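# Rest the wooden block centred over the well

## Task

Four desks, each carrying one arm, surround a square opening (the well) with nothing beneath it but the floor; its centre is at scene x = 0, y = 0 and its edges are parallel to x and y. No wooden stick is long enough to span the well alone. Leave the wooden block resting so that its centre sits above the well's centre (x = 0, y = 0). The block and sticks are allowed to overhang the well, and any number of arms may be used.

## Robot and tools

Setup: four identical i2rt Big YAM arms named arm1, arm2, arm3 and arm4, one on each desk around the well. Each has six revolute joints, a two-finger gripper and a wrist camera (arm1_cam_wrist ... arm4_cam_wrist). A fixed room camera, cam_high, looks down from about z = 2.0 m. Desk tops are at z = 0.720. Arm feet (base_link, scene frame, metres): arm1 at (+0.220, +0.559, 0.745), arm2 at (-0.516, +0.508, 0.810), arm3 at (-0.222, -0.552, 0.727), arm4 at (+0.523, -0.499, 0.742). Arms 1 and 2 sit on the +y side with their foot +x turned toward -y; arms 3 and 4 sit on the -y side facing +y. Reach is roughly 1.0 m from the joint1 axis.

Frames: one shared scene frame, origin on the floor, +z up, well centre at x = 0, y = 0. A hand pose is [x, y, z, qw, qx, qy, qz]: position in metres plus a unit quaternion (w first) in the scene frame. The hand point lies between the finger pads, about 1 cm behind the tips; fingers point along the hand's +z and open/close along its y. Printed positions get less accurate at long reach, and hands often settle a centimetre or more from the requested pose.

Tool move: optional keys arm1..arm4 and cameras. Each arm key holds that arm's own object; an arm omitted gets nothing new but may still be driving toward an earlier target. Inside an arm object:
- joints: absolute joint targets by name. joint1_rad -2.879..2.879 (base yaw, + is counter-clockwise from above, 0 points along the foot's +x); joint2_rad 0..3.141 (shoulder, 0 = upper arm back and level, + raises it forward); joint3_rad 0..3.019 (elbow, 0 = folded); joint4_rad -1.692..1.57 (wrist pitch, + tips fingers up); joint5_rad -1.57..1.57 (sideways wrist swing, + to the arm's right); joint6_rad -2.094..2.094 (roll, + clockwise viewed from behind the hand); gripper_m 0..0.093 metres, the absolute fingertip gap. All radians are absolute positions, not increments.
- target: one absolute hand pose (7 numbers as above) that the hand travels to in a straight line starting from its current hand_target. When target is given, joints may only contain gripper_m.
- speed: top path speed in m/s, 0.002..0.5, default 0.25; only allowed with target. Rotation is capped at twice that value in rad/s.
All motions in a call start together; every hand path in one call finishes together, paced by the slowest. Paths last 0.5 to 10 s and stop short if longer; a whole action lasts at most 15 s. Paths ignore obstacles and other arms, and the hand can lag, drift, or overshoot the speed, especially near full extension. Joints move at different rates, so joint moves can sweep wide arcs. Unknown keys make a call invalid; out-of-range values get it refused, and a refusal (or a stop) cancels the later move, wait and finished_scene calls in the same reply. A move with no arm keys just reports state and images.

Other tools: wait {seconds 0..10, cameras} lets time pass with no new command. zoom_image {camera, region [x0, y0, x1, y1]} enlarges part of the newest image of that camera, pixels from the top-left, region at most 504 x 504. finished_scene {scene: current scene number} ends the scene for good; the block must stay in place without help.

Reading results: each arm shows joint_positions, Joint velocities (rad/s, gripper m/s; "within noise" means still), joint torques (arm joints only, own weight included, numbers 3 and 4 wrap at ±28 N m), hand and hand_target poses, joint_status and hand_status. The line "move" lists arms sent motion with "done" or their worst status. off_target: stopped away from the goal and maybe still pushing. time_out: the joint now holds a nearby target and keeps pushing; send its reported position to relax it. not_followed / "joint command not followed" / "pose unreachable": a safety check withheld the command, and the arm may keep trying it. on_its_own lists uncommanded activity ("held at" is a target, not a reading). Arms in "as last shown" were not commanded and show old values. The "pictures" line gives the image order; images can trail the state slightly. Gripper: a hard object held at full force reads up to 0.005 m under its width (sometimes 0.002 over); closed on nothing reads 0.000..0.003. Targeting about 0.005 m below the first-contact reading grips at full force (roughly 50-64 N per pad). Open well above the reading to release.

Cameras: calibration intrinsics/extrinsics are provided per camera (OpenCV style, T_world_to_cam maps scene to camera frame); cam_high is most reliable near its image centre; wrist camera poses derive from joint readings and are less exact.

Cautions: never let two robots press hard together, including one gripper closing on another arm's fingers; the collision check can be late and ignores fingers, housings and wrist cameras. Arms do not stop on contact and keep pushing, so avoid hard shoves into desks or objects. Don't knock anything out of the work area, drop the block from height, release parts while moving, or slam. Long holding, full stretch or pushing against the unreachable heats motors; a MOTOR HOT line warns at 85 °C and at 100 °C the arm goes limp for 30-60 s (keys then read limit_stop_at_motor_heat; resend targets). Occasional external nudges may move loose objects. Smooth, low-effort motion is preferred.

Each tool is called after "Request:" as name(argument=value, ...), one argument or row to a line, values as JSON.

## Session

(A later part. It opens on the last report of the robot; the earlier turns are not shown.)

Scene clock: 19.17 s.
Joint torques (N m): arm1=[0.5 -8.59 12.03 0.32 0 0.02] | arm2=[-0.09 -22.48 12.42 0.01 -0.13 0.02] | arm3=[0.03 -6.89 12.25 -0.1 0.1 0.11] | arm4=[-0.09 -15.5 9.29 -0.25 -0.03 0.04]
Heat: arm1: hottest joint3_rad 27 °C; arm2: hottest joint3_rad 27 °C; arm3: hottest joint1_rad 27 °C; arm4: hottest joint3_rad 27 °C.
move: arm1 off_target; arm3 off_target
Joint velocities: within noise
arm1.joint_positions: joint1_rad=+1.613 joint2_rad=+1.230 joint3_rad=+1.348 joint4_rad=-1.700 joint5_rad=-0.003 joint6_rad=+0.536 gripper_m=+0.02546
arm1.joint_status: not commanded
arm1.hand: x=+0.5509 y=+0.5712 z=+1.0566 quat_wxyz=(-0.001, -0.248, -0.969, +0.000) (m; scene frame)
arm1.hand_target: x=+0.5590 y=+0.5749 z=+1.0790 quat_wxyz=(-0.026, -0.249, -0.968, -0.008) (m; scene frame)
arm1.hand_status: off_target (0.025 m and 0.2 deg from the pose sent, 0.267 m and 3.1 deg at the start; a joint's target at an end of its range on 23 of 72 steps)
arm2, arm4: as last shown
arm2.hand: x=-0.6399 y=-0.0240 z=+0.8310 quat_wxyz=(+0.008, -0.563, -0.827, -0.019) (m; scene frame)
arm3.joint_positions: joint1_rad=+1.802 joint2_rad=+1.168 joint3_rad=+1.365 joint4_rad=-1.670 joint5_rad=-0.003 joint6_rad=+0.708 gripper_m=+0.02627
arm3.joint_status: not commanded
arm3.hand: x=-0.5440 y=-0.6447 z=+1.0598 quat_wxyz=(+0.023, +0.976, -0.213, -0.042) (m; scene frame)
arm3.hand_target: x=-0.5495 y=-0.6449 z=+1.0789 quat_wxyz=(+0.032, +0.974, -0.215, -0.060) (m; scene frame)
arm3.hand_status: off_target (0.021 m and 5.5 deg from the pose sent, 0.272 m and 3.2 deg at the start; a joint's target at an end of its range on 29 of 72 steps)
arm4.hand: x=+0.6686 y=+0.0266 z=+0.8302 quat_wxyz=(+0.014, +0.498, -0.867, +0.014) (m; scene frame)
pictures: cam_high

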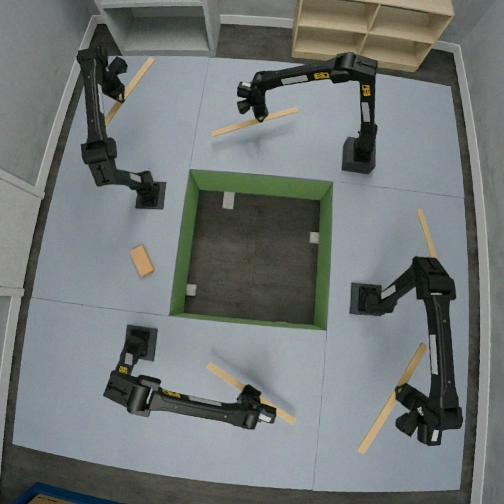

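Request:
move(
  arm1={"joints":{"joint1_rad":-0.6,"joint6_rad":-0.55}},
  arm3={"joints":{"joint1_rad":-0.55}},
  cameras=["cam_high"],
)

Request:
move(
  arm1={"target":[0.03,0.30,0.85,0.0494,0.7054,0.7054,-0.0494],"speed":0.15},
  arm3={"target":[-0.03,-0.30,0.85,-0.0494,0.7054,-0.7054,-0.0494],"speed":0.15},
  cameras=["cam_high"],
)

Request:
move(
  arm4={"target":[0.30,-0.03,0.85,0,0.9976,0,-0.0698],"speed":0.2},
  arm2={"target":[-0.30,0.03,0.85,0.0698,0,0.9976,0],"speed":0.2},
)

Request:
zoom_image(
  camera="cam_high",
  region=[185, 170, 335, 320],
)

Request:
zoom_image(
  camera="cam_high",
  region=[130, 160, 380, 360],
)

Scene clock: 21.90 s.
Joint torques (N m): arm1=[-0.62 -9.41 11.86 0.25 -0.09 -0.25] | arm2=[-0.32 -23.06 12.46 0.02 -0.09 0.01] | arm3=[-0.09 -7.18 12.29 -0.13 0.06 0.11] | arm4=[-0.15 -15.33 9.28 -0.34 -0.04 0.06]
Heat: arm1: hottest joint3_rad 27 °C; arm2: hottest joint3_rad 27 °C; arm3: hottest joint1_rad 27 °C; arm4: hottest joint3_rad 28 °C.
move: arm1 done; arm3 done
Joint velocities: within noise
arm1.joint_positions: joint1_rad=-0.594 joint2_rad=+1.235 joint3_rad=+1.349 joint4_rad=-1.700 joint5_rad=-0.003 joint6_rad=-0.539 gripper_m=+0.02547
arm1.joint_status: all done
arm1.hand: x=+0.0245 y=+0.2825 z=+1.0487 quat_wxyz=(-0.006, -0.729, -0.684, -0.012) (m; scene frame)
arm1.hand_target: x=+0.0182 y=+0.2774 z=+1.0721 quat_wxyz=(-0.012, -0.728, -0.686, +0.015) (m; scene frame)
arm1.hand_status: not commanded
arm2, arm4: as last shown
arm3.joint_positions: joint1_rad=-0.545 joint2_rad=+1.174 joint3_rad=+1.365 joint4_rad=-1.670 joint5_rad=-0.001 joint6_rad=+0.708 gripper_m=+0.02629
arm3.joint_status: all done
arm3.hand: x=-0.0621 y=-0.2578 z=+1.0589 quat_wxyz=(-0.029, +0.181, -0.982, -0.037) (m; scene frame)
arm3.hand_target: x=-0.0588 y=-0.2548 z=+1.0798 quat_wxyz=(-0.043, +0.178, -0.982, -0.055) (m; scene frame)
arm3.hand_status: not commanded
pictures: cam_high

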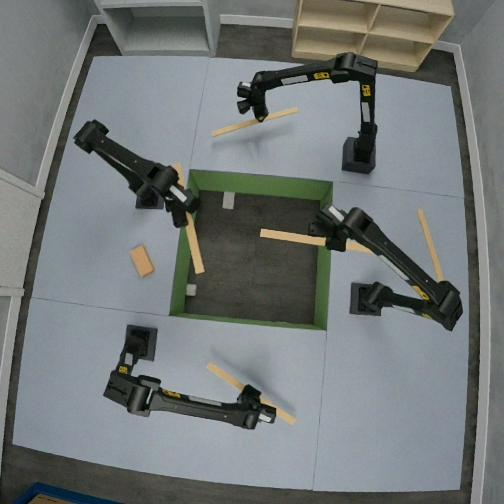

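Scene clock: 26.83 s.
Joint torques (N m): arm1=[-0.91 -6.53 7.27 1.2 -0.18 -0.23] | arm2=[-0.15 -22.48 12.71 -0.06 -0.13 0.08] | arm3=[-0.32 -5.19 8.38 0.62 -0.23 -0.01] | arm4=[-0.26 -15.38 9.32 -0.28 -0.03 0.05]
Heat: arm1: hottest joint3_rad 28 °C; arm2: hottest joint3_rad 28 °C; arm3: hottest joint3_rad 28 °C; arm4: hottest joint3_rad 28 °C.
move: arm1 done; arm3 done
Joint velocities: within noise
arm1.joint_positions: joint1_rad=-0.648 joint2_rad=+1.173 joint3_rad=+0.774 joint4_rad=-1.052 joint5_rad=-0.071 joint6_rad=-0.651 gripper_m=+0.02547
arm1.joint_status: not commanded
arm1.hand: x=+0.0328 y=+0.2994 z=+0.8542 quat_wxyz=(-0.049, -0.706, -0.705, +0.050) (m; scene frame)
arm1.hand_target: x=+0.0301 y=+0.3001 z=+0.8501 quat_wxyz=(-0.049, -0.705, -0.705, +0.049) (m; scene frame)
arm1.hand_status: done (0.005 m and 0.1 deg from the pose sent, 0.199 m and 9.4 deg at the start)
arm2, arm4: as last shown
arm3.joint_positions: joint1_rad=-0.738 joint2_rad=+1.153 joint3_rad=+0.793 joint4_rad=-1.112 joint5_rad=-0.086 joint6_rad=-0.681 gripper_m=+0.02629
arm3.joint_status: not commanded
arm3.hand: x=-0.0348 y=-0.3023 z=+0.8509 quat_wxyz=(-0.046, +0.704, -0.707, -0.048) (m; scene frame)
arm3.hand_target: x=-0.0301 y=-0.3001 z=+0.8500 quat_wxyz=(-0.049, +0.705, -0.705, -0.049) (m; scene frame)
arm3.hand_status: done (0.005 m and 0.5 deg from the pose sent, 0.216 m and 69.0 deg at the start)
pictures: cam_high

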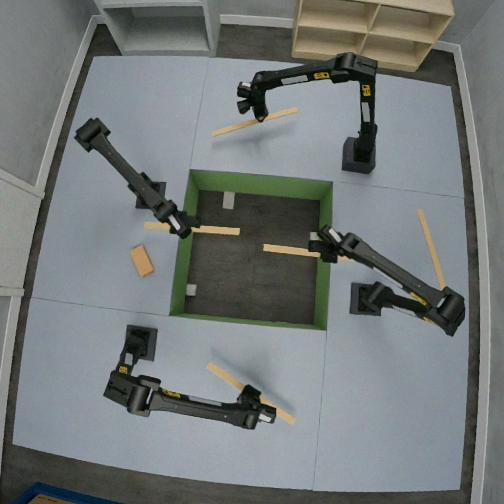

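Scene clock: 32.93 s.
Joint torques (N m): arm1=[-0.85 -6.53 7.27 1.2 -0.18 -0.23] | arm2=[-0.79 -18.96 11.15 0.85 -0.36 -0.05] | arm3=[-0.38 -5.25 8.38 0.65 -0.23 -0.02] | arm4=[0.09 -11.11 9.35 0.29 -0.43 -0.03]
Heat: arm1: hottest joint3_rad 28 °C; arm2: hottest joint3_rad 28 °C; arm3: hottest joint3_rad 28 °C; arm4: hottest joint3_rad 28 °C.
move: arm2 off_target; arm4 off_target
Joint velocities: within noise
arm1: as last shown
arm1.hand: x=+0.0327 y=+0.2994 z=+0.8543 quat_wxyz=(-0.049, -0.706, -0.705, +0.050) (m; scene frame)
arm1.hand_target: x=+0.0300 y=+0.3001 z=+0.8501 quat_wxyz=(-0.049, -0.706, -0.705, +0.049) (m; scene frame)
arm2.joint_positions: joint1_rad=+0.427 joint2_rad=+1.808 joint3_rad=+1.261 joint4_rad=-0.996 joint5_rad=-0.124 joint6_rad=-1.172 gripper_m=+0.02809
arm2.joint_status: not commanded
arm2.hand: x=-0.3085 y=+0.0416 z=+0.8427 quat_wxyz=(-0.062, -0.010, -0.998, -0.016) (m; scene frame)
arm2.hand_target: x=-0.3002 y=+0.0303 z=+0.8503 quat_wxyz=(-0.070, +0.000, -0.998, +0.000) (m; scene frame)
arm2.hand_status: off_target (0.016 m and 2.3 deg from the pose sent, 0.345 m and 69.0 deg at the start)
arm3.joint_positions: joint1_rad=-0.738 joint2_rad=+1.153 joint3_rad=+0.793 joint4_rad=-1.112 joint5_rad=-0.086 joint6_rad=-0.682 gripper_m=+0.02629
arm3.joint_status: not commanded
arm3.hand: x=-0.0349 y=-0.3023 z=+0.8509 quat_wxyz=(-0.046, +0.704, -0.707, -0.048) (m; scene frame)
arm3.hand_target: x=-0.0302 y=-0.3001 z=+0.8500 quat_wxyz=(-0.049, +0.705, -0.705, -0.049) (m; scene frame)
arm3.hand_status: not commanded
arm4.joint_positions: joint1_rad=+0.421 joint2_rad=+1.709 joint3_rad=+1.313 joint4_rad=-1.145 joint5_rad=-0.117 joint6_rad=-1.150 gripper_m=+0.02689
arm4.joint_status: not commanded
arm4.hand: x=+0.3087 y=-0.0455 z=+0.8429 quat_wxyz=(+0.013, +0.998, -0.008, -0.062) (m; scene frame)
arm4.hand_target: x=+0.3003 y=-0.0305 z=+0.8503 quat_wxyz=(+0.000, +0.998, +0.000, -0.070) (m; scene frame)
arm4.hand_status: off_target (0.019 m and 1.9 deg from the pose sent, 0.374 m and 120.6 deg at the start)
pictures: arm1_cam_wrist, arm2_cam_wrist, arm3_cam_wrist, arm4_cam_wrist, cam_high
camera_calibration:
arm1_cam_wrist: T_world_to_cam=[[-0.999967, -0.00490232, -0.00645222, 0.0403532], [-0.00732121, 0.887859, 0.460058, -0.655311], [0.00347331, 0.46009, -0.887865, 0.748676], [0, 0, 0, 1]] pos_world=[0.0329539, 0.237563, 0.966465]
arm2_cam_wrist: T_world_to_cam=[[-0.017509, -0.999108, -0.0384367, 0.0698725], [-0.884895, -0.00241175, 0.465785, -0.660159], [-0.465462, 0.0421678, -0.884063, 0.719945], [0, 0, 0, 1]] pos_world=[-0.247841, 0.0378595, 0.946655]
arm3_cam_wrist: T_world_to_cam=[[0.999961, 0.00521062, -0.00719857, 0.0432808], [0.00798486, -0.88237, 0.470489, -0.662896], [-0.00390026, -0.470528, -0.882376, 0.730716], [0, 0, 0, 1]] pos_world=[-0.035136, -0.241322, 0.956963]
arm4_cam_wrist: T_world_to_cam=[[0.00896511, 0.999263, -0.0373158, 0.075991], [0.885188, 0.00942812, 0.465138, -0.658718], [0.465147, -0.0372015, -0.884451, 0.72939], [0, 0, 0, 1]] pos_world=[0.243135, -0.0425901, 0.95434]

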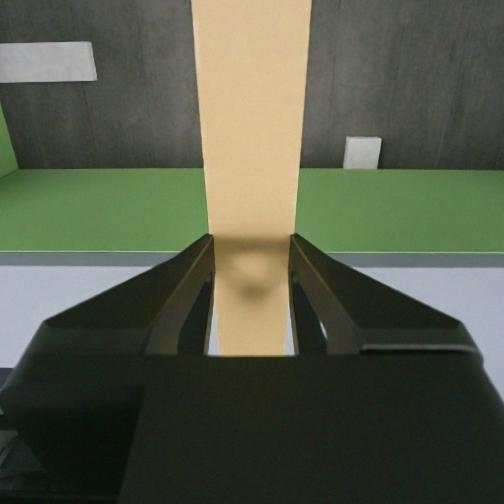

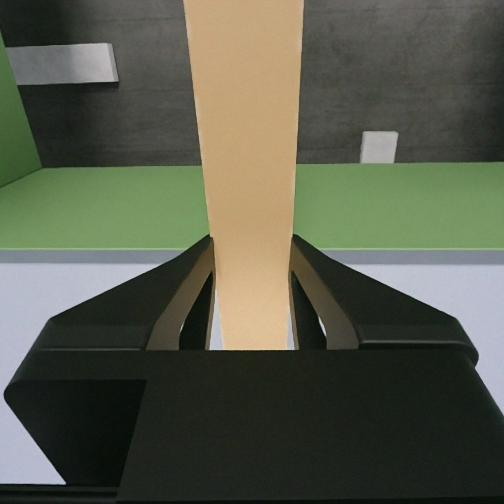

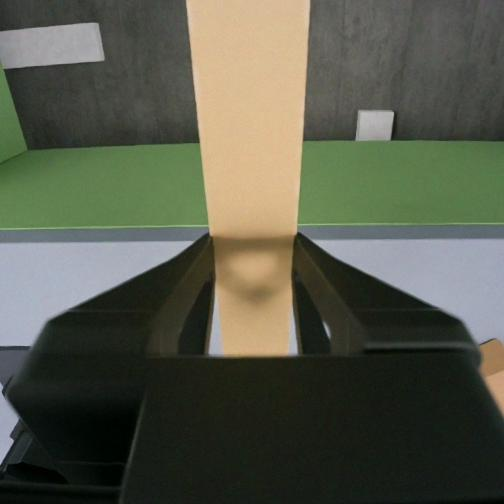

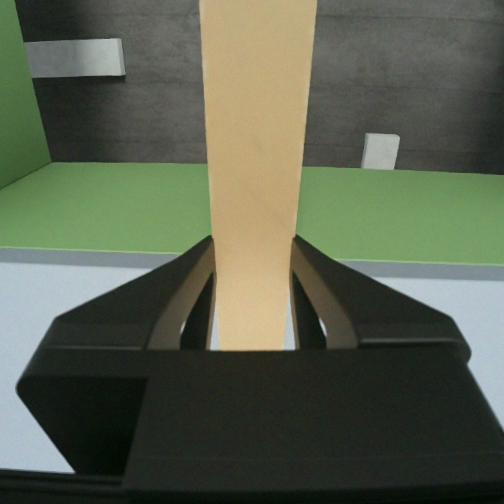

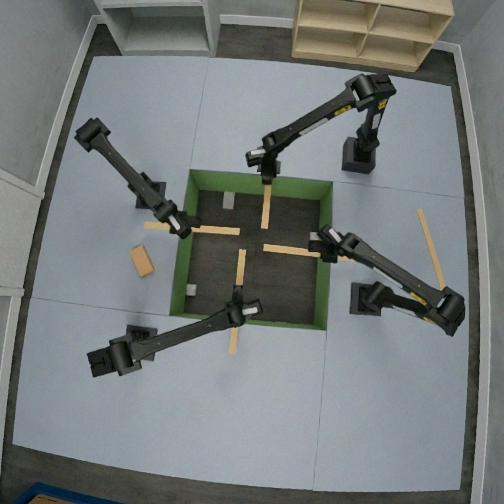

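Scaled by 3.360 from the camera's 504x504 image, which has a finer 720x720 frame.

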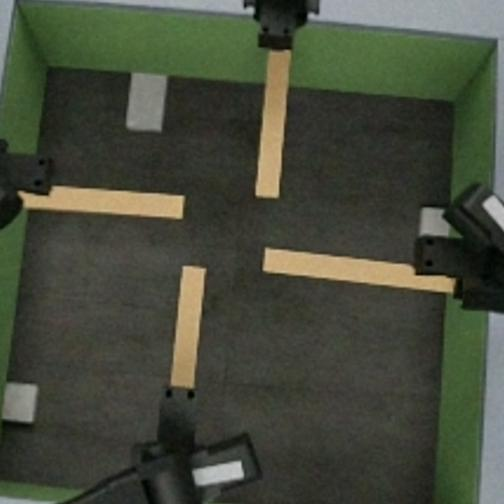

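Scaled by 2.016 from the camera's 504x504 image, which has a finer 720x720 frame.

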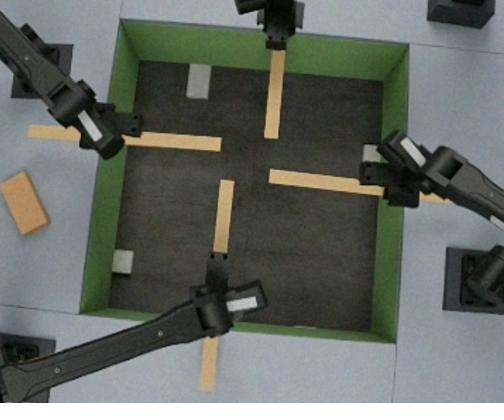

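Request:
move(
  arm1={"target":[0.026,0.315,0.848,0.153,0.6904,0.6904,-0.153],"speed":0.1},
  arm2={"target":[-0.285,0.024,0.85,0.2164,0,0.9763,0],"speed":0.1},
  arm3={"target":[-0.03,-0.29,0.852,-0.153,0.6904,-0.6904,-0.153],"speed":0.1},
  arm4={"target":[0.285,-0.022,0.858,0,0.9763,0,-0.2164],"speed":0.1},
  cameras=["cam_high"],
)

Request:
move(
  arm1={"target":[0.020,0.235,0.860,0.153,0.6904,0.6904,-0.153],"speed":0.08},
  arm2={"target":[-0.231,0.020,0.842,0.2164,0,0.9763,0],"speed":0.08},
  arm3={"target":[-0.019,-0.213,0.861,-0.153,0.6904,-0.6904,-0.153],"speed":0.08},
  arm4={"target":[0.239,-0.016,0.852,0,0.9763,0,-0.2164],"speed":0.08},
  cameras=["cam_high"],
)

Request:
zoom_image(
  camera="cam_high",
  region=[200, 180, 310, 290],
)

Scene clock: 35.73 s.
Joint torques (N m): arm1=[-0.97 -6.59 7.35 1.57 -0.32 -0.24] | arm2=[-0.91 -19.55 8.46 1.2 -0.58 -0.03] | arm3=[-0.38 -6.12 8.47 1.01 -0.41 -0.01] | arm4=[-0.5 -12.98 6.52 0.87 -0.69 -0.06]
Heat: arm1: hottest joint3_rad 28 °C; arm2: hottest joint3_rad 28 °C; arm3: hottest joint3_rad 28 °C; arm4: hottest joint3_rad 28 °C.
move: arm1 done; arm2 done; arm3 off_target; arm4 done
Joint velocities: within noise
arm1.joint_positions: joint1_rad=-0.817 joint2_rad=+1.041 joint3_rad=+0.613 joint4_rad=-0.853 joint5_rad=-0.304 joint6_rad=-0.778 gripper_m=+0.02547
arm1.joint_status: not commanded
arm1.hand: x=+0.0293 y=+0.3147 z=+0.8453 quat_wxyz=(-0.154, -0.694, -0.689, +0.141) (m; scene frame)
arm1.hand_target: x=+0.0260 y=+0.3150 z=+0.8481 quat_wxyz=(-0.153, -0.690, -0.690, +0.153) (m; scene frame)
arm1.hand_status: done (0.004 m and 1.5 deg from the pose sent, 0.018 m and 16.9 deg at the start)
arm2.joint_positions: joint1_rad=+0.375 joint2_rad=+1.808 joint3_rad=+1.233 joint4_rad=-0.856 joint5_rad=-0.408 joint6_rad=-1.213 gripper_m=+0.02809
arm2.joint_status: not commanded
arm2.hand: x=-0.2816 y=+0.0278 z=+0.8485 quat_wxyz=(-0.213, -0.003, -0.977, -0.008) (m; scene frame)
arm2.hand_target: x=-0.2850 y=+0.0240 z=+0.8501 quat_wxyz=(-0.216, +0.000, -0.976, +0.000) (m; scene frame)
arm2.hand_status: done (0.005 m and 1.1 deg from the pose sent, 0.030 m and 18.0 deg at the start)
arm3.joint_positions: joint1_rad=-0.832 joint2_rad=+1.063 joint3_rad=+0.670 joint4_rad=-0.898 joint5_rad=-0.300 joint6_rad=-0.731 gripper_m=+0.02629
arm3.joint_status: not commanded
arm3.hand: x=-0.0353 y=-0.2923 z=+0.8443 quat_wxyz=(-0.134, +0.689, -0.696, -0.153) (m; scene frame)
arm3.hand_target: x=-0.0301 y=-0.2901 z=+0.8520 quat_wxyz=(-0.153, +0.690, -0.690, -0.153) (m; scene frame)
arm3.hand_status: off_target (0.010 m and 2.2 deg from the pose sent, 0.013 m and 17.4 deg at the start)
arm4.joint_positions: joint1_rad=+0.361 joint2_rad=+1.709 joint3_rad=+1.306 joint4_rad=-1.031 joint5_rad=-0.398 joint6_rad=-1.191 gripper_m=+0.02689
arm4.joint_status: not commanded
arm4.hand: x=+0.2839 y=-0.0270 z=+0.8551 quat_wxyz=(+0.010, +0.977, -0.004, -0.211) (m; scene frame)
arm4.hand_target: x=+0.2850 y=-0.0221 z=+0.8581 quat_wxyz=(+0.000, +0.976, +0.000, -0.216) (m; scene frame)
arm4.hand_status: done (0.006 m and 1.4 deg from the pose sent, 0.037 m and 17.9 deg at the start)
pictures: cam_high

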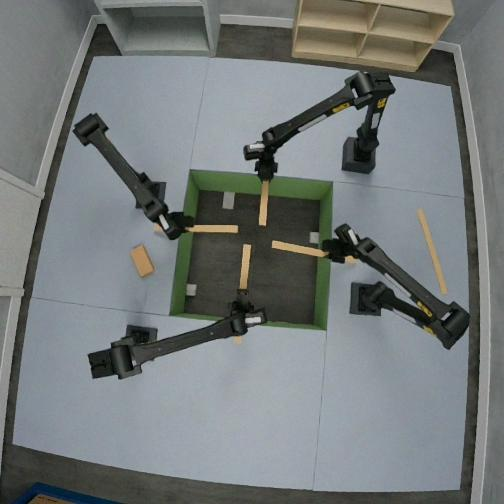

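Scene clock: 37.50 s.
Joint torques (N m): arm1=[0.5 -6.59 11.49 1.61 -0.17 0.04] | arm2=[0.21 -16.56 12.46 1.35 -0.32 0.16] | arm3=[0.85 -5.77 12.19 1.05 -0.18 0.18] | arm4=[0.5 -11.81 9.46 0.92 -0.39 0.16]
Heat: arm1: hottest joint3_rad 29 °C; arm2: hottest joint3_rad 28 °C; arm3: hottest joint3_rad 28 °C; arm4: hottest joint3_rad 29 °C.
move: arm1 off_target; arm2 off_target; arm3 off_target; arm4 off_target
Joint velocities: within noise
arm1.joint_positions: joint1_rad=-0.661 joint2_rad=+1.182 joint3_rad=+0.696 joint4_rad=-0.788 joint5_rad=-0.252 joint6_rad=-0.630 gripper_m=+0.02547
arm1.joint_status: not commanded
arm1.hand: x=+0.0349 y=+0.2585 z=+0.8390 quat_wxyz=(-0.149, -0.695, -0.692, +0.124) (m; scene frame)
arm1.hand_target: x=+0.0210 y=+0.2364 z=+0.8608 quat_wxyz=(-0.153, -0.690, -0.690, +0.153) (m; scene frame)
arm1.hand_status: off_target (0.035 m and 3.4 deg from the pose sent, 0.082 m and 1.5 deg at the start)
arm2.joint_positions: joint1_rad=+0.453 joint2_rad=+1.828 joint3_rad=+1.243 joint4_rad=-0.818 joint5_rad=-0.397 joint6_rad=-1.136 gripper_m=+0.02809
arm2.joint_status: not commanded
arm2.hand: x=-0.2422 y=+0.0360 z=+0.8426 quat_wxyz=(-0.212, +0.000, -0.977, -0.010) (m; scene frame)
arm2.hand_target: x=-0.2314 y=+0.0209 z=+0.8422 quat_wxyz=(-0.217, +0.000, -0.976, +0.000) (m; scene frame)
arm2.hand_status: off_target (0.020 m and 1.2 deg from the pose sent, 0.052 m and 1.1 deg at the start)
arm3.joint_positions: joint1_rad=-0.707 joint2_rad=+1.209 joint3_rad=+0.771 joint4_rad=-0.834 joint5_rad=-0.260 joint6_rad=-0.618 gripper_m=+0.02629
arm3.joint_status: not commanded
arm3.hand: x=-0.0317 y=-0.2336 z=+0.8428 quat_wxyz=(-0.128, +0.693, -0.694, -0.149) (m; scene frame)
arm3.hand_target: x=-0.0198 y=-0.2142 z=+0.8616 quat_wxyz=(-0.153, +0.690, -0.690, -0.153) (m; scene frame)
arm3.hand_status: off_target (0.030 m and 2.9 deg from the pose sent, 0.083 m and 2.3 deg at the start)
arm4.joint_positions: joint1_rad=+0.427 joint2_rad=+1.742 joint3_rad=+1.318 joint4_rad=-0.999 joint5_rad=-0.392 joint6_rad=-1.129 gripper_m=+0.02689
arm4.joint_status: not commanded
arm4.hand: x=+0.2496 y=-0.0331 z=+0.8438 quat_wxyz=(+0.017, +0.978, -0.001, -0.210) (m; scene frame)
arm4.hand_target: x=+0.2393 y=-0.0167 z=+0.8524 quat_wxyz=(+0.000, +0.976, +0.000, -0.217) (m; scene frame)
arm4.hand_status: off_target (0.022 m and 2.1 deg from the pose sent, 0.046 m and 1.4 deg at the start)
pictures: cam_high

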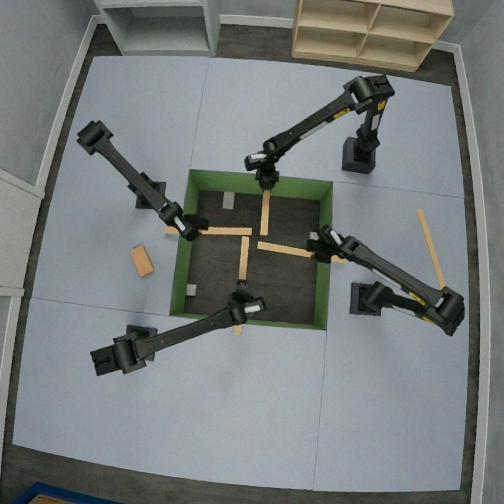

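Scaled by 4.582 from the camera's 504x504 image, which has a finer 720x720 frame.

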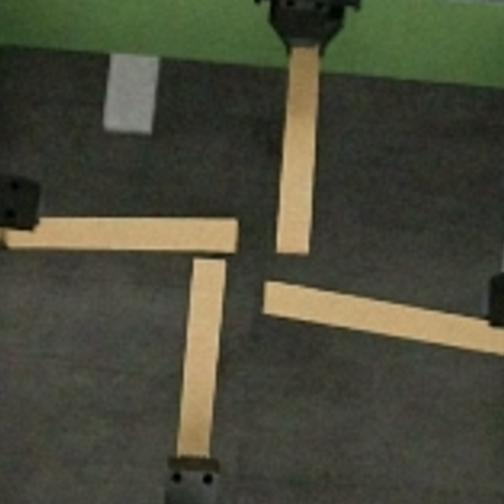

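Request:
move(
  arm1={"target":[0.0155,0.2015,0.864,0.153,0.6904,0.6904,-0.153],"speed":0.06},
  arm2={"target":[-0.204,0.0145,0.842,0.2164,0,0.9763,0],"speed":0.06},
  arm3={"target":[-0.0165,-0.182,0.863,-0.153,0.6904,-0.6904,-0.153],"speed":0.06},
  arm4={"target":[0.221,-0.0130,0.852,0,0.9763,0,-0.2164],"speed":0.06},
  cameras=["cam_high"],
)

Request:
zoom_image(
  camera="cam_high",
  region=[220, 205, 290, 275],
)

Scene clock: 39.13 s.
Joint torques (N m): arm1=[0.56 -7.71 11.51 1.63 -0.16 0.03] | arm2=[0.79 -16.97 13.01 1.25 -0.32 0.25] | arm3=[1.03 -6.77 12.21 1.05 -0.16 0.17] | arm4=[0.26 -12.16 9.58 0.9 -0.39 0.15]
Heat: arm1: hottest joint3_rad 29 °C; arm2: hottest joint3_rad 28 °C; arm3: hottest joint3_rad 29 °C; arm4: hottest joint3_rad 29 °C.
move: arm1 off_target; arm2 off_target; arm3 off_target; arm4 off_target
Joint velocities: within noise
arm1.joint_positions: joint1_rad=-0.612 joint2_rad=+1.259 joint3_rad=+0.770 joint4_rad=-0.773 joint5_rad=-0.235 joint6_rad=-0.583 gripper_m=+0.02547
arm1.joint_status: not commanded
arm1.hand: x=+0.0289 y=+0.2260 z=+0.8434 quat_wxyz=(-0.147, -0.695, -0.692, +0.125) (m; scene frame)
arm1.hand_target: x=+0.0165 y=+0.2030 z=+0.8649 quat_wxyz=(-0.153, -0.690, -0.690, +0.153) (m; scene frame)
arm1.hand_status: off_target (0.035 m and 3.3 deg from the pose sent, 0.065 m and 3.4 deg at the start)
arm2.joint_positions: joint1_rad=+0.494 joint2_rad=+1.859 joint3_rad=+1.294 joint4_rad=-0.818 joint5_rad=-0.389 joint6_rad=-1.092 gripper_m=+0.02809
arm2.joint_status: not commanded
arm2.hand: x=-0.2161 y=+0.0295 z=+0.8438 quat_wxyz=(-0.212, +0.000, -0.977, -0.008) (m; scene frame)
arm2.hand_target: x=-0.2045 y=+0.0153 z=+0.8422 quat_wxyz=(-0.216, +0.000, -0.976, +0.000) (m; scene frame)
arm2.hand_status: off_target (0.019 m and 1.1 deg from the pose sent, 0.044 m and 1.2 deg at the start)
arm3.joint_positions: joint1_rad=-0.661 joint2_rad=+1.279 joint3_rad=+0.835 joint4_rad=-0.818 joint5_rad=-0.244 joint6_rad=-0.573 gripper_m=+0.02629
arm3.joint_status: not commanded
arm3.hand: x=-0.0279 y=-0.2037 z=+0.8450 quat_wxyz=(-0.128, +0.693, -0.694, -0.148) (m; scene frame)
arm3.hand_target: x=-0.0172 y=-0.1833 z=+0.8635 quat_wxyz=(-0.153, +0.690, -0.690, -0.153) (m; scene frame)
arm3.hand_status: off_target (0.030 m and 2.9 deg from the pose sent, 0.057 m and 2.9 deg at the start)
arm4.joint_positions: joint1_rad=+0.456 joint2_rad=+1.763 joint3_rad=+1.349 joint4_rad=-0.996 joint5_rad=-0.387 joint6_rad=-1.099 gripper_m=+0.02689
arm4.joint_status: not commanded
arm4.hand: x=+0.2321 y=-0.0299 z=+0.8441 quat_wxyz=(+0.017, +0.978, -0.001, -0.209) (m; scene frame)
arm4.hand_target: x=+0.2214 y=-0.0138 z=+0.8524 quat_wxyz=(+0.000, +0.976, +0.000, -0.217) (m; scene frame)
arm4.hand_status: off_target (0.022 m and 2.1 deg from the pose sent, 0.036 m and 2.1 deg at the start)
pictures: cam_high

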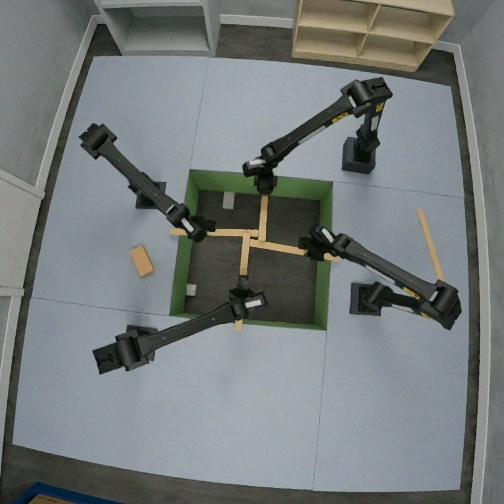

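Scaled by 7.200 from the camera's 504x504 image, which has a finer 720x720 frame.

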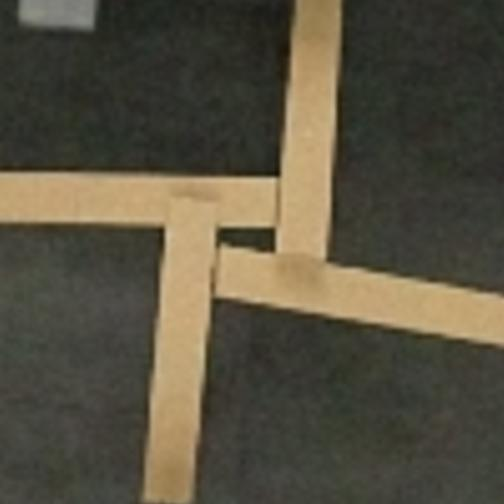

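Request:
move(
  arm1={"target":[0.0165,0.1690,0.864,0.153,0.6904,0.6904,-0.153],"speed":0.05},
  arm2={"target":[-0.1765,0.0155,0.842,0.2164,0,0.9763,0],"speed":0.05},
  arm3={"target":[-0.0175,-0.154,0.864,-0.153,0.6904,-0.6904,-0.153],"speed":0.05},
  arm4={"target":[0.208,-0.0140,0.852,0,0.9763,0,-0.2164],"speed":0.05},
  cameras=["cam_high"],
)

Request:
zoom_image(
  camera="cam_high",
  region=[220, 205, 290, 275],
)

Scene clock: 40.83 s.
Joint torques (N m): arm1=[0.56 -8.59 11.51 1.65 -0.14 0.02] | arm2=[0.79 -17.9 13.09 1.39 -0.34 0.22] | arm3=[0.85 -7.41 12.11 1.06 -0.11 0.21] | arm4=[0.32 -12.28 9.61 0.9 -0.37 0.18]
Heat: arm1: hottest joint3_rad 29 °C; arm2: hottest joint3_rad 28 °C; arm3: hottest joint3_rad 29 °C; arm4: hottest joint3_rad 29 °C.
move: arm1 off_target; arm2 off_target; arm3 off_target; arm4 off_target
Joint velocities: within noise
arm1.joint_positions: joint1_rad=-0.560 joint2_rad=+1.329 joint3_rad=+0.832 joint4_rad=-0.754 joint5_rad=-0.216 joint6_rad=-0.533 gripper_m=+0.02547
arm1.joint_status: not commanded
arm1.hand: x=+0.0288 y=+0.1945 z=+0.8436 quat_wxyz=(-0.146, -0.695, -0.693, +0.125) (m; scene frame)
arm1.hand_target: x=+0.0175 y=+0.1706 z=+0.8647 quat_wxyz=(-0.153, -0.690, -0.690, +0.153) (m; scene frame)
arm1.hand_status: off_target (0.035 m and 3.3 deg from the pose sent, 0.062 m and 3.3 deg at the start)
arm2.joint_positions: joint1_rad=+0.539 joint2_rad=+1.883 joint3_rad=+1.328 joint4_rad=-0.814 joint5_rad=-0.379 joint6_rad=-1.047 gripper_m=+0.02811
arm2.joint_status: not commanded
arm2.hand: x=-0.1897 y=+0.0308 z=+0.8431 quat_wxyz=(-0.211, +0.001, -0.977, -0.009) (m; scene frame)
arm2.hand_target: x=-0.1769 y=+0.0163 z=+0.8424 quat_wxyz=(-0.217, +0.000, -0.976, +0.000) (m; scene frame)
arm2.hand_status: off_target (0.020 m and 1.2 deg from the pose sent, 0.042 m and 1.0 deg at the start)
arm3.joint_positions: joint1_rad=-0.616 joint2_rad=+1.336 joint3_rad=+0.893 joint4_rad=-0.804 joint5_rad=-0.229 joint6_rad=-0.533 gripper_m=+0.02629
arm3.joint_status: not commanded
arm3.hand: x=-0.0282 y=-0.1753 z=+0.8474 quat_wxyz=(-0.130, +0.694, -0.692, -0.147) (m; scene frame)
arm3.hand_target: x=-0.0182 y=-0.1551 z=+0.8646 quat_wxyz=(-0.153, +0.690, -0.690, -0.153) (m; scene frame)
arm3.hand_status: off_target (0.029 m and 2.8 deg from the pose sent, 0.054 m and 2.9 deg at the start)
arm4.joint_positions: joint1_rad=+0.477 joint2_rad=+1.773 joint3_rad=+1.362 joint4_rad=-0.992 joint5_rad=-0.382 joint6_rad=-1.075 gripper_m=+0.02689
arm4.joint_status: not commanded
arm4.hand: x=+0.2201 y=-0.0304 z=+0.8441 quat_wxyz=(+0.017, +0.978, -0.002, -0.209) (m; scene frame)
arm4.hand_target: x=+0.2084 y=-0.0148 z=+0.8525 quat_wxyz=(+0.000, +0.976, +0.000, -0.217) (m; scene frame)
arm4.hand_status: off_target (0.022 m and 2.1 deg from the pose sent, 0.030 m and 2.1 deg at the start)
pictures: cam_high

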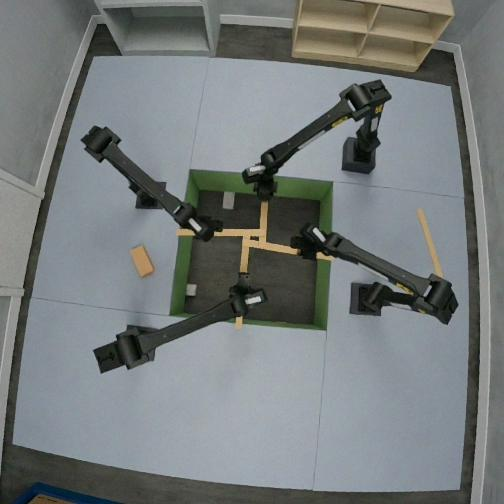

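Scaled by 7.200 from the camera's 504x504 image, which has a finer 720x720 frame.

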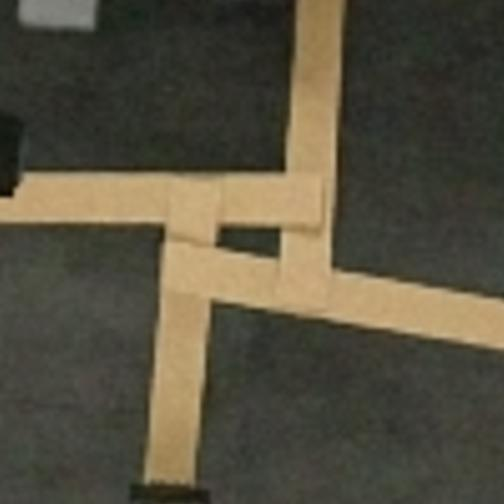

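Request:
move(
  arm1={"target":[0.022,0.188,0.838,0.1228,0.6964,0.6964,-0.1228],"speed":0.04},
  arm2={"target":[-0.184,0.018,0.824,0.1736,0,0.9848,0],"speed":0.04},
  arm3={"target":[-0.023,-0.171,0.836,-0.1228,0.6964,-0.6964,-0.1228],"speed":0.04},
  arm4={"target":[0.2215,-0.019,0.826,0,0.9848,0,-0.1736],"speed":0.04},
  cameras=["cam_high"],
)

Request:
zoom_image(
  camera="cam_high",
  region=[220, 205, 290, 275],
)

Scene clock: 43.10 s.
Joint torques (N m): arm1=[0.5 -9 9.17 0.91 -0.12 -0.09] | arm2=[0.91 -17.96 12.88 0.47 -0.26 0.17] | arm3=[0.97 -7.65 9.31 0.49 -0.08 0.15] | arm4=[0.5 -12.51 7.47 0.91 -0.29 0.06]
Heat: arm1: hottest joint3_rad 29 °C; arm2: hottest joint3_rad 28 °C; arm3: hottest joint3_rad 29 °C; arm4: hottest joint3_rad 29 °C.
move: arm1 off_target; arm2 off_target; arm3 done; arm4 done
Joint velocities: within noise
arm1.joint_positions: joint1_rad=-0.555 joint2_rad=+1.356 joint3_rad=+0.833 joint4_rad=-0.754 joint5_rad=-0.169 joint6_rad=-0.533 gripper_m=+0.02547
arm1.joint_status: not commanded
arm1.hand: x=+0.0243 y=+0.1980 z=+0.8316 quat_wxyz=(-0.121, -0.700, -0.694, +0.117) (m; scene frame)
arm1.hand_target: x=+0.0222 y=+0.1881 z=+0.8381 quat_wxyz=(-0.123, -0.696, -0.696, +0.123) (m; scene frame)
arm1.hand_status: off_target (0.012 m and 0.8 deg from the pose sent, 0.011 m and 2.7 deg at the start)
arm2.joint_positions: joint1_rad=+0.550 joint2_rad=+1.908 joint3_rad=+1.334 joint4_rad=-0.814 joint5_rad=-0.302 joint6_rad=-1.047 gripper_m=+0.02811
arm2.joint_status: not commanded
arm2.hand: x=-0.1954 y=+0.0278 z=+0.8266 quat_wxyz=(-0.174, +0.001, -0.985, +0.000) (m; scene frame)
arm2.hand_target: x=-0.1844 y=+0.0185 z=+0.8240 quat_wxyz=(-0.174, +0.000, -0.985, +0.000) (m; scene frame)
arm2.hand_status: off_target (0.015 m and 0.1 deg from the pose sent, 0.024 m and 4.5 deg at the start)
arm3.joint_positions: joint1_rad=-0.610 joint2_rad=+1.366 joint3_rad=+0.893 joint4_rad=-0.804 joint5_rad=-0.182 joint6_rad=-0.533 gripper_m=+0.02629
arm3.joint_status: not commanded
arm3.hand: x=-0.0239 y=-0.1783 z=+0.8340 quat_wxyz=(-0.121, +0.696, -0.697, -0.122) (m; scene frame)
arm3.hand_target: x=-0.0231 y=-0.1711 z=+0.8360 quat_wxyz=(-0.123, +0.696, -0.696, -0.123) (m; scene frame)
arm3.hand_status: done (0.008 m and 0.2 deg from the pose sent, 0.013 m and 3.0 deg at the start)
arm4.joint_positions: joint1_rad=+0.481 joint2_rad=+1.793 joint3_rad=+1.362 joint4_rad=-0.986 joint5_rad=-0.305 joint6_rad=-1.075 gripper_m=+0.02689
arm4.joint_status: not commanded
arm4.hand: x=+0.2288 y=-0.0250 z=+0.8290 quat_wxyz=(+0.005, +0.985, -0.004, -0.172) (m; scene frame)
arm4.hand_target: x=+0.2216 y=-0.0192 z=+0.8260 quat_wxyz=(+0.000, +0.985, +0.000, -0.174) (m; scene frame)
arm4.hand_status: done (0.010 m and 0.8 deg from the pose sent, 0.021 m and 4.5 deg at the start)
pictures: cam_high

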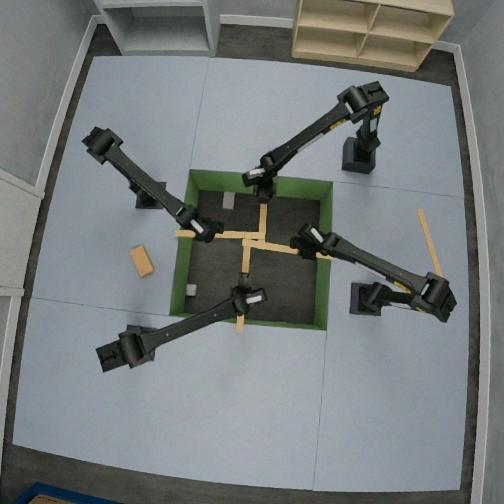

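Scaled by 7.200 from the camera's 504x504 image, which has a finer 720x720 frame.

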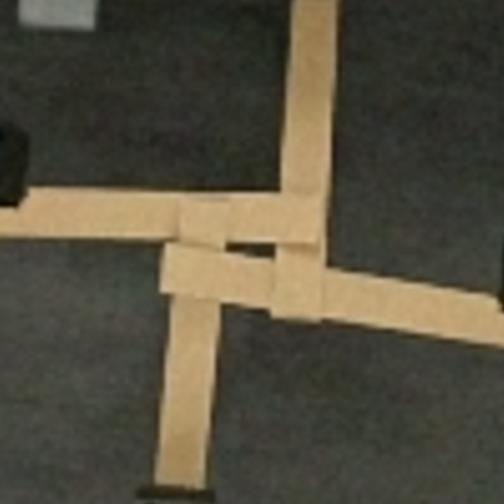

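Request:
move(
  arm1={"target":[0.031,0.199,0.803,0.0862,0.7018,0.7018,-0.0862],"speed":0.04},
  arm2={"target":[-0.191,0.0195,0.797,0.1219,0,0.9925,0],"speed":0.04},
  arm3={"target":[-0.033,-0.177,0.801,-0.0862,0.7018,-0.7018,-0.0862],"speed":0.04},
  arm4={"target":[0.2245,-0.026,0.795,0,0.9925,0,-0.1219],"speed":0.04},
  cameras=["cam_high"],
)

Request:
zoom_image(
  camera="cam_high",
  region=[220, 205, 290, 275],
)

Scene clock: 45.70 s.
Joint torques (N m): arm1=[0.5 -9.52 7.32 0.75 -0.1 0.04] | arm2=[0.21 -18.67 12.37 0.24 -0.21 0.18] | arm3=[0.97 -8.18 7.79 0.25 -0.04 0.2] | arm4=[0.5 -12.86 6.35 0.84 -0.2 0.19]
Heat: arm1: hottest joint3_rad 29 °C; arm2: hottest joint3_rad 28 °C; arm3: hottest joint3_rad 29 °C; arm4: hottest joint3_rad 29 °C.
move: arm1 done; arm2 off_target; arm3 done; arm4 done
Joint velocities: within noise
arm1.joint_positions: joint1_rad=-0.526 joint2_rad=+1.421 joint3_rad=+0.833 joint4_rad=-0.754 joint5_rad=-0.109 joint6_rad=-0.528 gripper_m=+0.02547
arm1.joint_status: not commanded
arm1.hand: x=+0.0278 y=+0.2006 z=+0.8053 quat_wxyz=(-0.087, -0.700, -0.703, +0.092) (m; scene frame)
arm1.hand_target: x=+0.0310 y=+0.1990 z=+0.8030 quat_wxyz=(-0.086, -0.702, -0.702, +0.086) (m; scene frame)
arm1.hand_status: done (0.004 m and 0.7 deg from the pose sent, 0.029 m and 5.5 deg at the start)
arm2.joint_positions: joint1_rad=+0.567 joint2_rad=+1.954 joint3_rad=+1.347 joint4_rad=-0.827 joint5_rad=-0.209 joint6_rad=-1.045 gripper_m=+0.02811
arm2.joint_status: not commanded
arm2.hand: x=-0.2018 y=+0.0279 z=+0.8013 quat_wxyz=(-0.123, +0.002, -0.992, +0.002) (m; scene frame)
arm2.hand_target: x=-0.1913 y=+0.0200 z=+0.7971 quat_wxyz=(-0.122, +0.000, -0.993, +0.000) (m; scene frame)
arm2.hand_status: off_target (0.014 m and 0.3 deg from the pose sent, 0.031 m and 6.0 deg at the start)
arm3.joint_positions: joint1_rad=-0.572 joint2_rad=+1.434 joint3_rad=+0.893 joint4_rad=-0.804 joint5_rad=-0.121 joint6_rad=-0.517 gripper_m=+0.02629
arm3.joint_status: not commanded
arm3.hand: x=-0.0301 y=-0.1781 z=+0.8052 quat_wxyz=(-0.093, +0.704, -0.699, -0.088) (m; scene frame)
arm3.hand_target: x=-0.0330 y=-0.1770 z=+0.8010 quat_wxyz=(-0.086, +0.702, -0.702, -0.086) (m; scene frame)
arm3.hand_status: done (0.005 m and 0.9 deg from the pose sent, 0.034 m and 5.8 deg at the start)
arm4.joint_positions: joint1_rad=+0.511 joint2_rad=+1.832 joint3_rad=+1.359 joint4_rad=-0.975 joint5_rad=-0.209 joint6_rad=-1.069 gripper_m=+0.02689
arm4.joint_status: not commanded
arm4.hand: x=+0.2290 y=-0.0268 z=+0.8034 quat_wxyz=(-0.001, +0.992, +0.002, -0.124) (m; scene frame)
arm4.hand_target: x=+0.2247 y=-0.0262 z=+0.7950 quat_wxyz=(+0.000, +0.993, +0.000, -0.122) (m; scene frame)
arm4.hand_status: done (0.010 m and 0.3 deg from the pose sent, 0.034 m and 5.9 deg at the start)
pictures: cam_high

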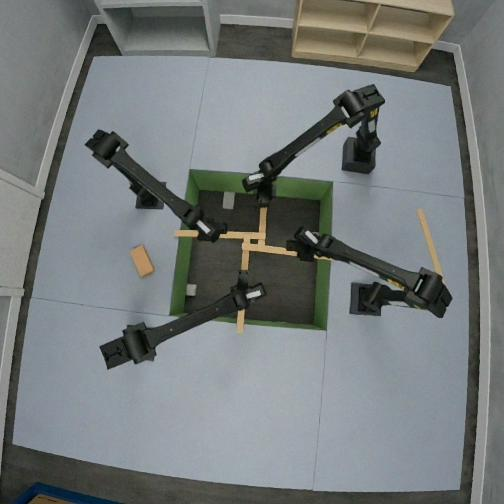

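Scaled by 7.200 from the camera's 504x504 image, which has a finer 720x720 frame.

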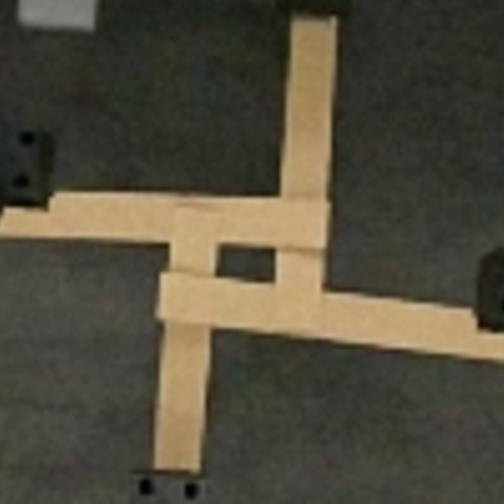

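Request:
move(
  arm1={"target":[0.030,0.196,0.777,0.0555,0.7049,0.7049,-0.0555],"speed":0.03},
  arm2={"target":[-0.1955,0.0205,0.773,0.0785,0,0.9969,0],"speed":0.03},
  arm3={"target":[-0.033,-0.179,0.774,-0.0555,0.7049,-0.7049,-0.0555],"speed":0.03},
  arm4={"target":[0.2235,-0.028,0.770,0,0.9969,0,-0.0785],"speed":0.03},
  cameras=["cam_high"],
)

Request:
zoom_image(
  camera="cam_high",
  region=[235, 220, 275, 260],
)

Request:
zoom_image(
  camera="cam_high",
  region=[160, 180, 340, 360],
)

Scene clock: 48.13 s.
Joint torques (N m): arm1=[0.62 -10.11 8.81 0.42 -0.03 0] | arm2=[0.32 -19.14 12.34 0.1 -0.09 0.22] | arm3=[0.97 -8.23 8.53 -0.18 0.03 0.2] | arm4=[0.5 -12.98 6.67 0.66 -0.08 0.16]
Heat: arm1: hottest joint3_rad 29 °C; arm2: hottest joint3_rad 29 °C; arm3: hottest joint3_rad 29 °C; arm4: hottest joint3_rad 29 °C.
move: arm1 off_target; arm2 off_target; arm3 done; arm4 done
Joint velocities: within noise
arm1.joint_positions: joint1_rad=-0.506 joint2_rad=+1.510 joint3_rad=+0.833 joint4_rad=-0.763 joint5_rad=-0.065 joint6_rad=-0.511 gripper_m=+0.02547
arm1.joint_status: not commanded
arm1.hand: x=+0.0335 y=+0.2090 z=+0.7703 quat_wxyz=(-0.054, -0.705, -0.705, +0.050) (m; scene frame)
arm1.hand_target: x=+0.0302 y=+0.1962 z=+0.7771 quat_wxyz=(-0.056, -0.705, -0.705, +0.056) (m; scene frame)
arm1.hand_status: off_target (0.015 m and 0.7 deg from the pose sent, 0.029 m and 5.6 deg at the start)
arm2.joint_positions: joint1_rad=+0.585 joint2_rad=+2.004 joint3_rad=+1.362 joint4_rad=-0.838 joint5_rad=-0.133 joint6_rad=-1.037 gripper_m=+0.02811
arm2.joint_status: not commanded
arm2.hand: x=-0.2056 y=+0.0295 z=+0.7764 quat_wxyz=(-0.080, +0.003, -0.997, +0.000) (m; scene frame)
arm2.hand_target: x=-0.1957 y=+0.0209 z=+0.7731 quat_wxyz=(-0.079, +0.000, -0.997, +0.000) (m; scene frame)
arm2.hand_status: off_target (0.014 m and 0.4 deg from the pose sent, 0.030 m and 5.2 deg at the start)
arm3.joint_positions: joint1_rad=-0.556 joint2_rad=+1.506 joint3_rad=+0.893 joint4_rad=-0.807 joint5_rad=-0.077 joint6_rad=-0.508 gripper_m=+0.02629
arm3.joint_status: not commanded
arm3.hand: x=-0.0322 y=-0.1835 z=+0.7758 quat_wxyz=(-0.062, +0.707, -0.702, -0.058) (m; scene frame)
arm3.hand_target: x=-0.0330 y=-0.1791 z=+0.7739 quat_wxyz=(-0.056, +0.705, -0.705, -0.055) (m; scene frame)
arm3.hand_status: done (0.005 m and 0.9 deg from the pose sent, 0.031 m and 5.8 deg at the start)
arm4.joint_positions: joint1_rad=+0.538 joint2_rad=+1.879 joint3_rad=+1.359 joint4_rad=-0.973 joint5_rad=-0.133 joint6_rad=-1.048 gripper_m=+0.02689
arm4.joint_status: not commanded
arm4.hand: x=+0.2291 y=-0.0311 z=+0.7760 quat_wxyz=(+0.002, +0.997, +0.001, -0.080) (m; scene frame)
arm4.hand_target: x=+0.2237 y=-0.0282 z=+0.7699 quat_wxyz=(+0.000, +0.997, +0.000, -0.079) (m; scene frame)
arm4.hand_status: done (0.009 m and 0.3 deg from the pose sent, 0.034 m and 5.2 deg at the start)
pictures: cam_high

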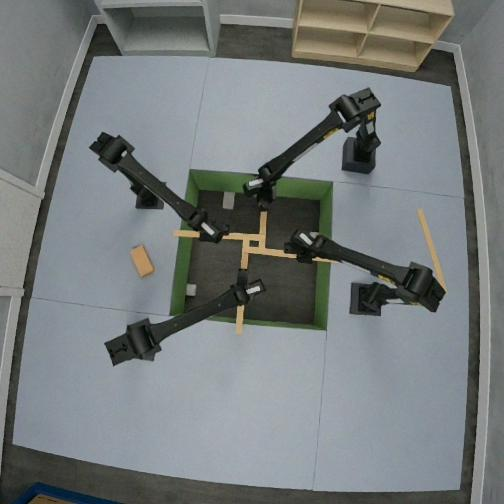

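Scaled by 12.600 from the camera's 504x504 image, which has a finer 720x720 frame.

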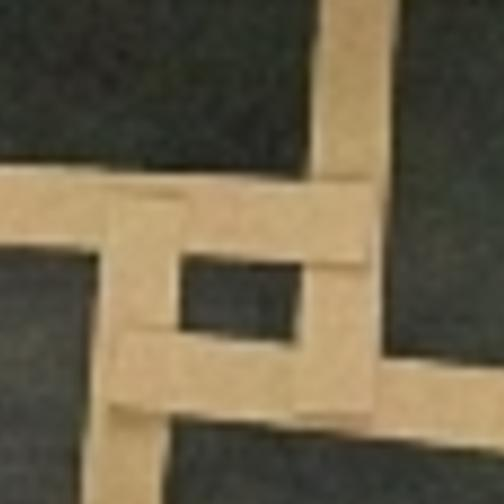

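Scaled by 2.800 from the camera's 504x504 image, which has a finer 720x720 frame.

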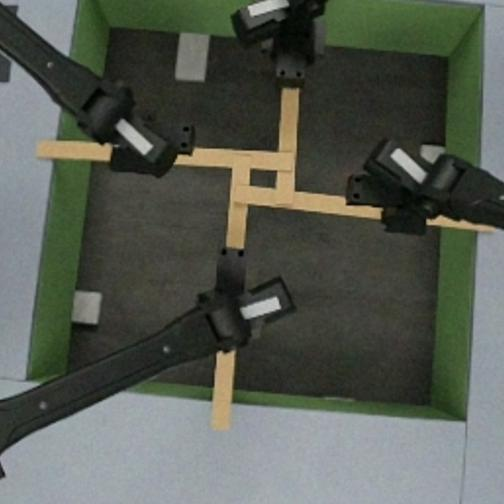

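Request:
move(
  arm1={"target":[0.029,0.184,0.781,0.0555,0.7049,0.7049,-0.0555],"speed":0.03},
  arm2={"target":[-0.1885,0.0205,0.775,0.0785,0,0.9969,0],"speed":0.03},
  arm3={"target":[-0.032,-0.168,0.778,-0.0555,0.7049,-0.7049,-0.0555],"speed":0.03},
  arm4={"target":[0.215,-0.026,0.772,0,0.9969,0,-0.0785],"speed":0.03},
  cameras=["cam_high"],
)

Request:
zoom_image(
  camera="cam_high",
  region=[235, 220, 275, 260],
)

Scene clock: 49.50 s.
Joint torques (N m): arm1=[0.44 -10.34 10.21 0.55 -0.09 -0.01] | arm2=[0.03 -18.67 12.66 0.38 -0.28 0.25] | arm3=[1.26 -8.23 10.29 -0.09 -0.12 0.22] | arm4=[0.79 -12.63 8.18 0.34 -0.24 0.2]
Heat: arm1: hottest joint3_rad 29 °C; arm2: hottest joint3_rad 29 °C; arm3: hottest joint3_rad 29 °C; arm4: hottest joint3_rad 29 °C.
move: arm1 off_target; arm2 off_target; arm3 off_target; arm4 off_target
Joint velocities: within noise
arm1.joint_positions: joint1_rad=-0.495 joint2_rad=+1.527 joint3_rad=+0.844 joint4_rad=-0.785 joint5_rad=-0.061 joint6_rad=-0.498 gripper_m=+0.02547
arm1.joint_status: not commanded
arm1.hand: x=+0.0374 y=+0.2084 z=+0.7673 quat_wxyz=(-0.050, -0.707, -0.704, +0.037) (m; scene frame)
arm1.hand_target: x=+0.0296 y=+0.1849 z=+0.7815 quat_wxyz=(-0.056, -0.705, -0.705, +0.056) (m; scene frame)
arm1.hand_status: off_target (0.029 m and 2.2 deg from the pose sent, 0.028 m and 0.7 deg at the start)
arm2.joint_positions: joint1_rad=+0.592 joint2_rad=+2.011 joint3_rad=+1.369 joint4_rad=-0.850 joint5_rad=-0.129 joint6_rad=-1.030 gripper_m=+0.02811
arm2.joint_status: not commanded
arm2.hand: x=-0.2034 y=+0.0316 z=+0.7749 quat_wxyz=(-0.075, +0.002, -0.997, -0.004) (m; scene frame)
arm2.hand_target: x=-0.1888 y=+0.0212 z=+0.7752 quat_wxyz=(-0.079, +0.000, -0.997, +0.000) (m; scene frame)
arm2.hand_status: off_target (0.019 m and 0.7 deg from the pose sent, 0.019 m and 0.4 deg at the start)
arm3.joint_positions: joint1_rad=-0.548 joint2_rad=+1.520 joint3_rad=+0.902 joint4_rad=-0.827 joint5_rad=-0.072 joint6_rad=-0.499 gripper_m=+0.02629
arm3.joint_status: not commanded
arm3.hand: x=-0.0348 y=-0.1839 z=+0.7730 quat_wxyz=(-0.051, +0.706, -0.704, -0.053) (m; scene frame)
arm3.hand_target: x=-0.0323 y=-0.1685 z=+0.7781 quat_wxyz=(-0.056, +0.705, -0.705, -0.056) (m; scene frame)
arm3.hand_status: off_target (0.017 m and 0.6 deg from the pose sent, 0.016 m and 0.9 deg at the start)
arm4.joint_positions: joint1_rad=+0.545 joint2_rad=+1.884 joint3_rad=+1.359 joint4_rad=-0.973 joint5_rad=-0.128 joint6_rad=-1.040 gripper_m=+0.02689
arm4.joint_status: not commanded
arm4.hand: x=+0.2267 y=-0.0332 z=+0.7733 quat_wxyz=(+0.004, +0.997, +0.001, -0.076) (m; scene frame)
arm4.hand_target: x=+0.2151 y=-0.0265 z=+0.7720 quat_wxyz=(+0.000, +0.997, +0.000, -0.079) (m; scene frame)
arm4.hand_status: off_target (0.014 m and 0.5 deg from the pose sent, 0.015 m and 0.3 deg at the start)
pictures: cam_high

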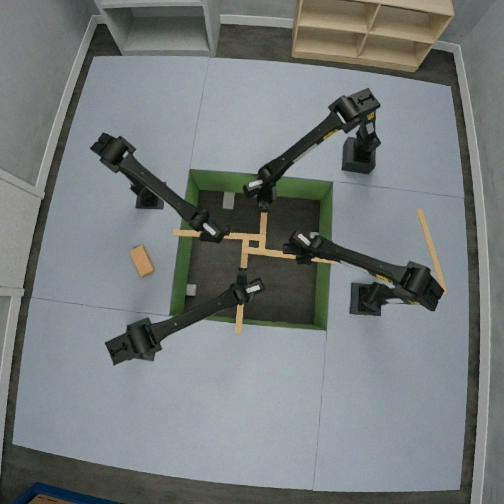

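Scaled by 12.600 from the camera's 504x504 image, which has a finer 720x720 frame.

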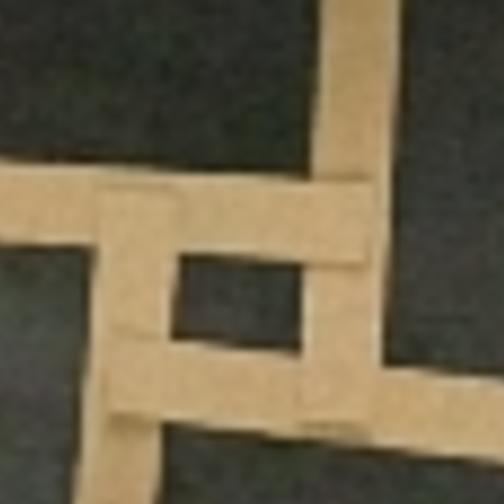

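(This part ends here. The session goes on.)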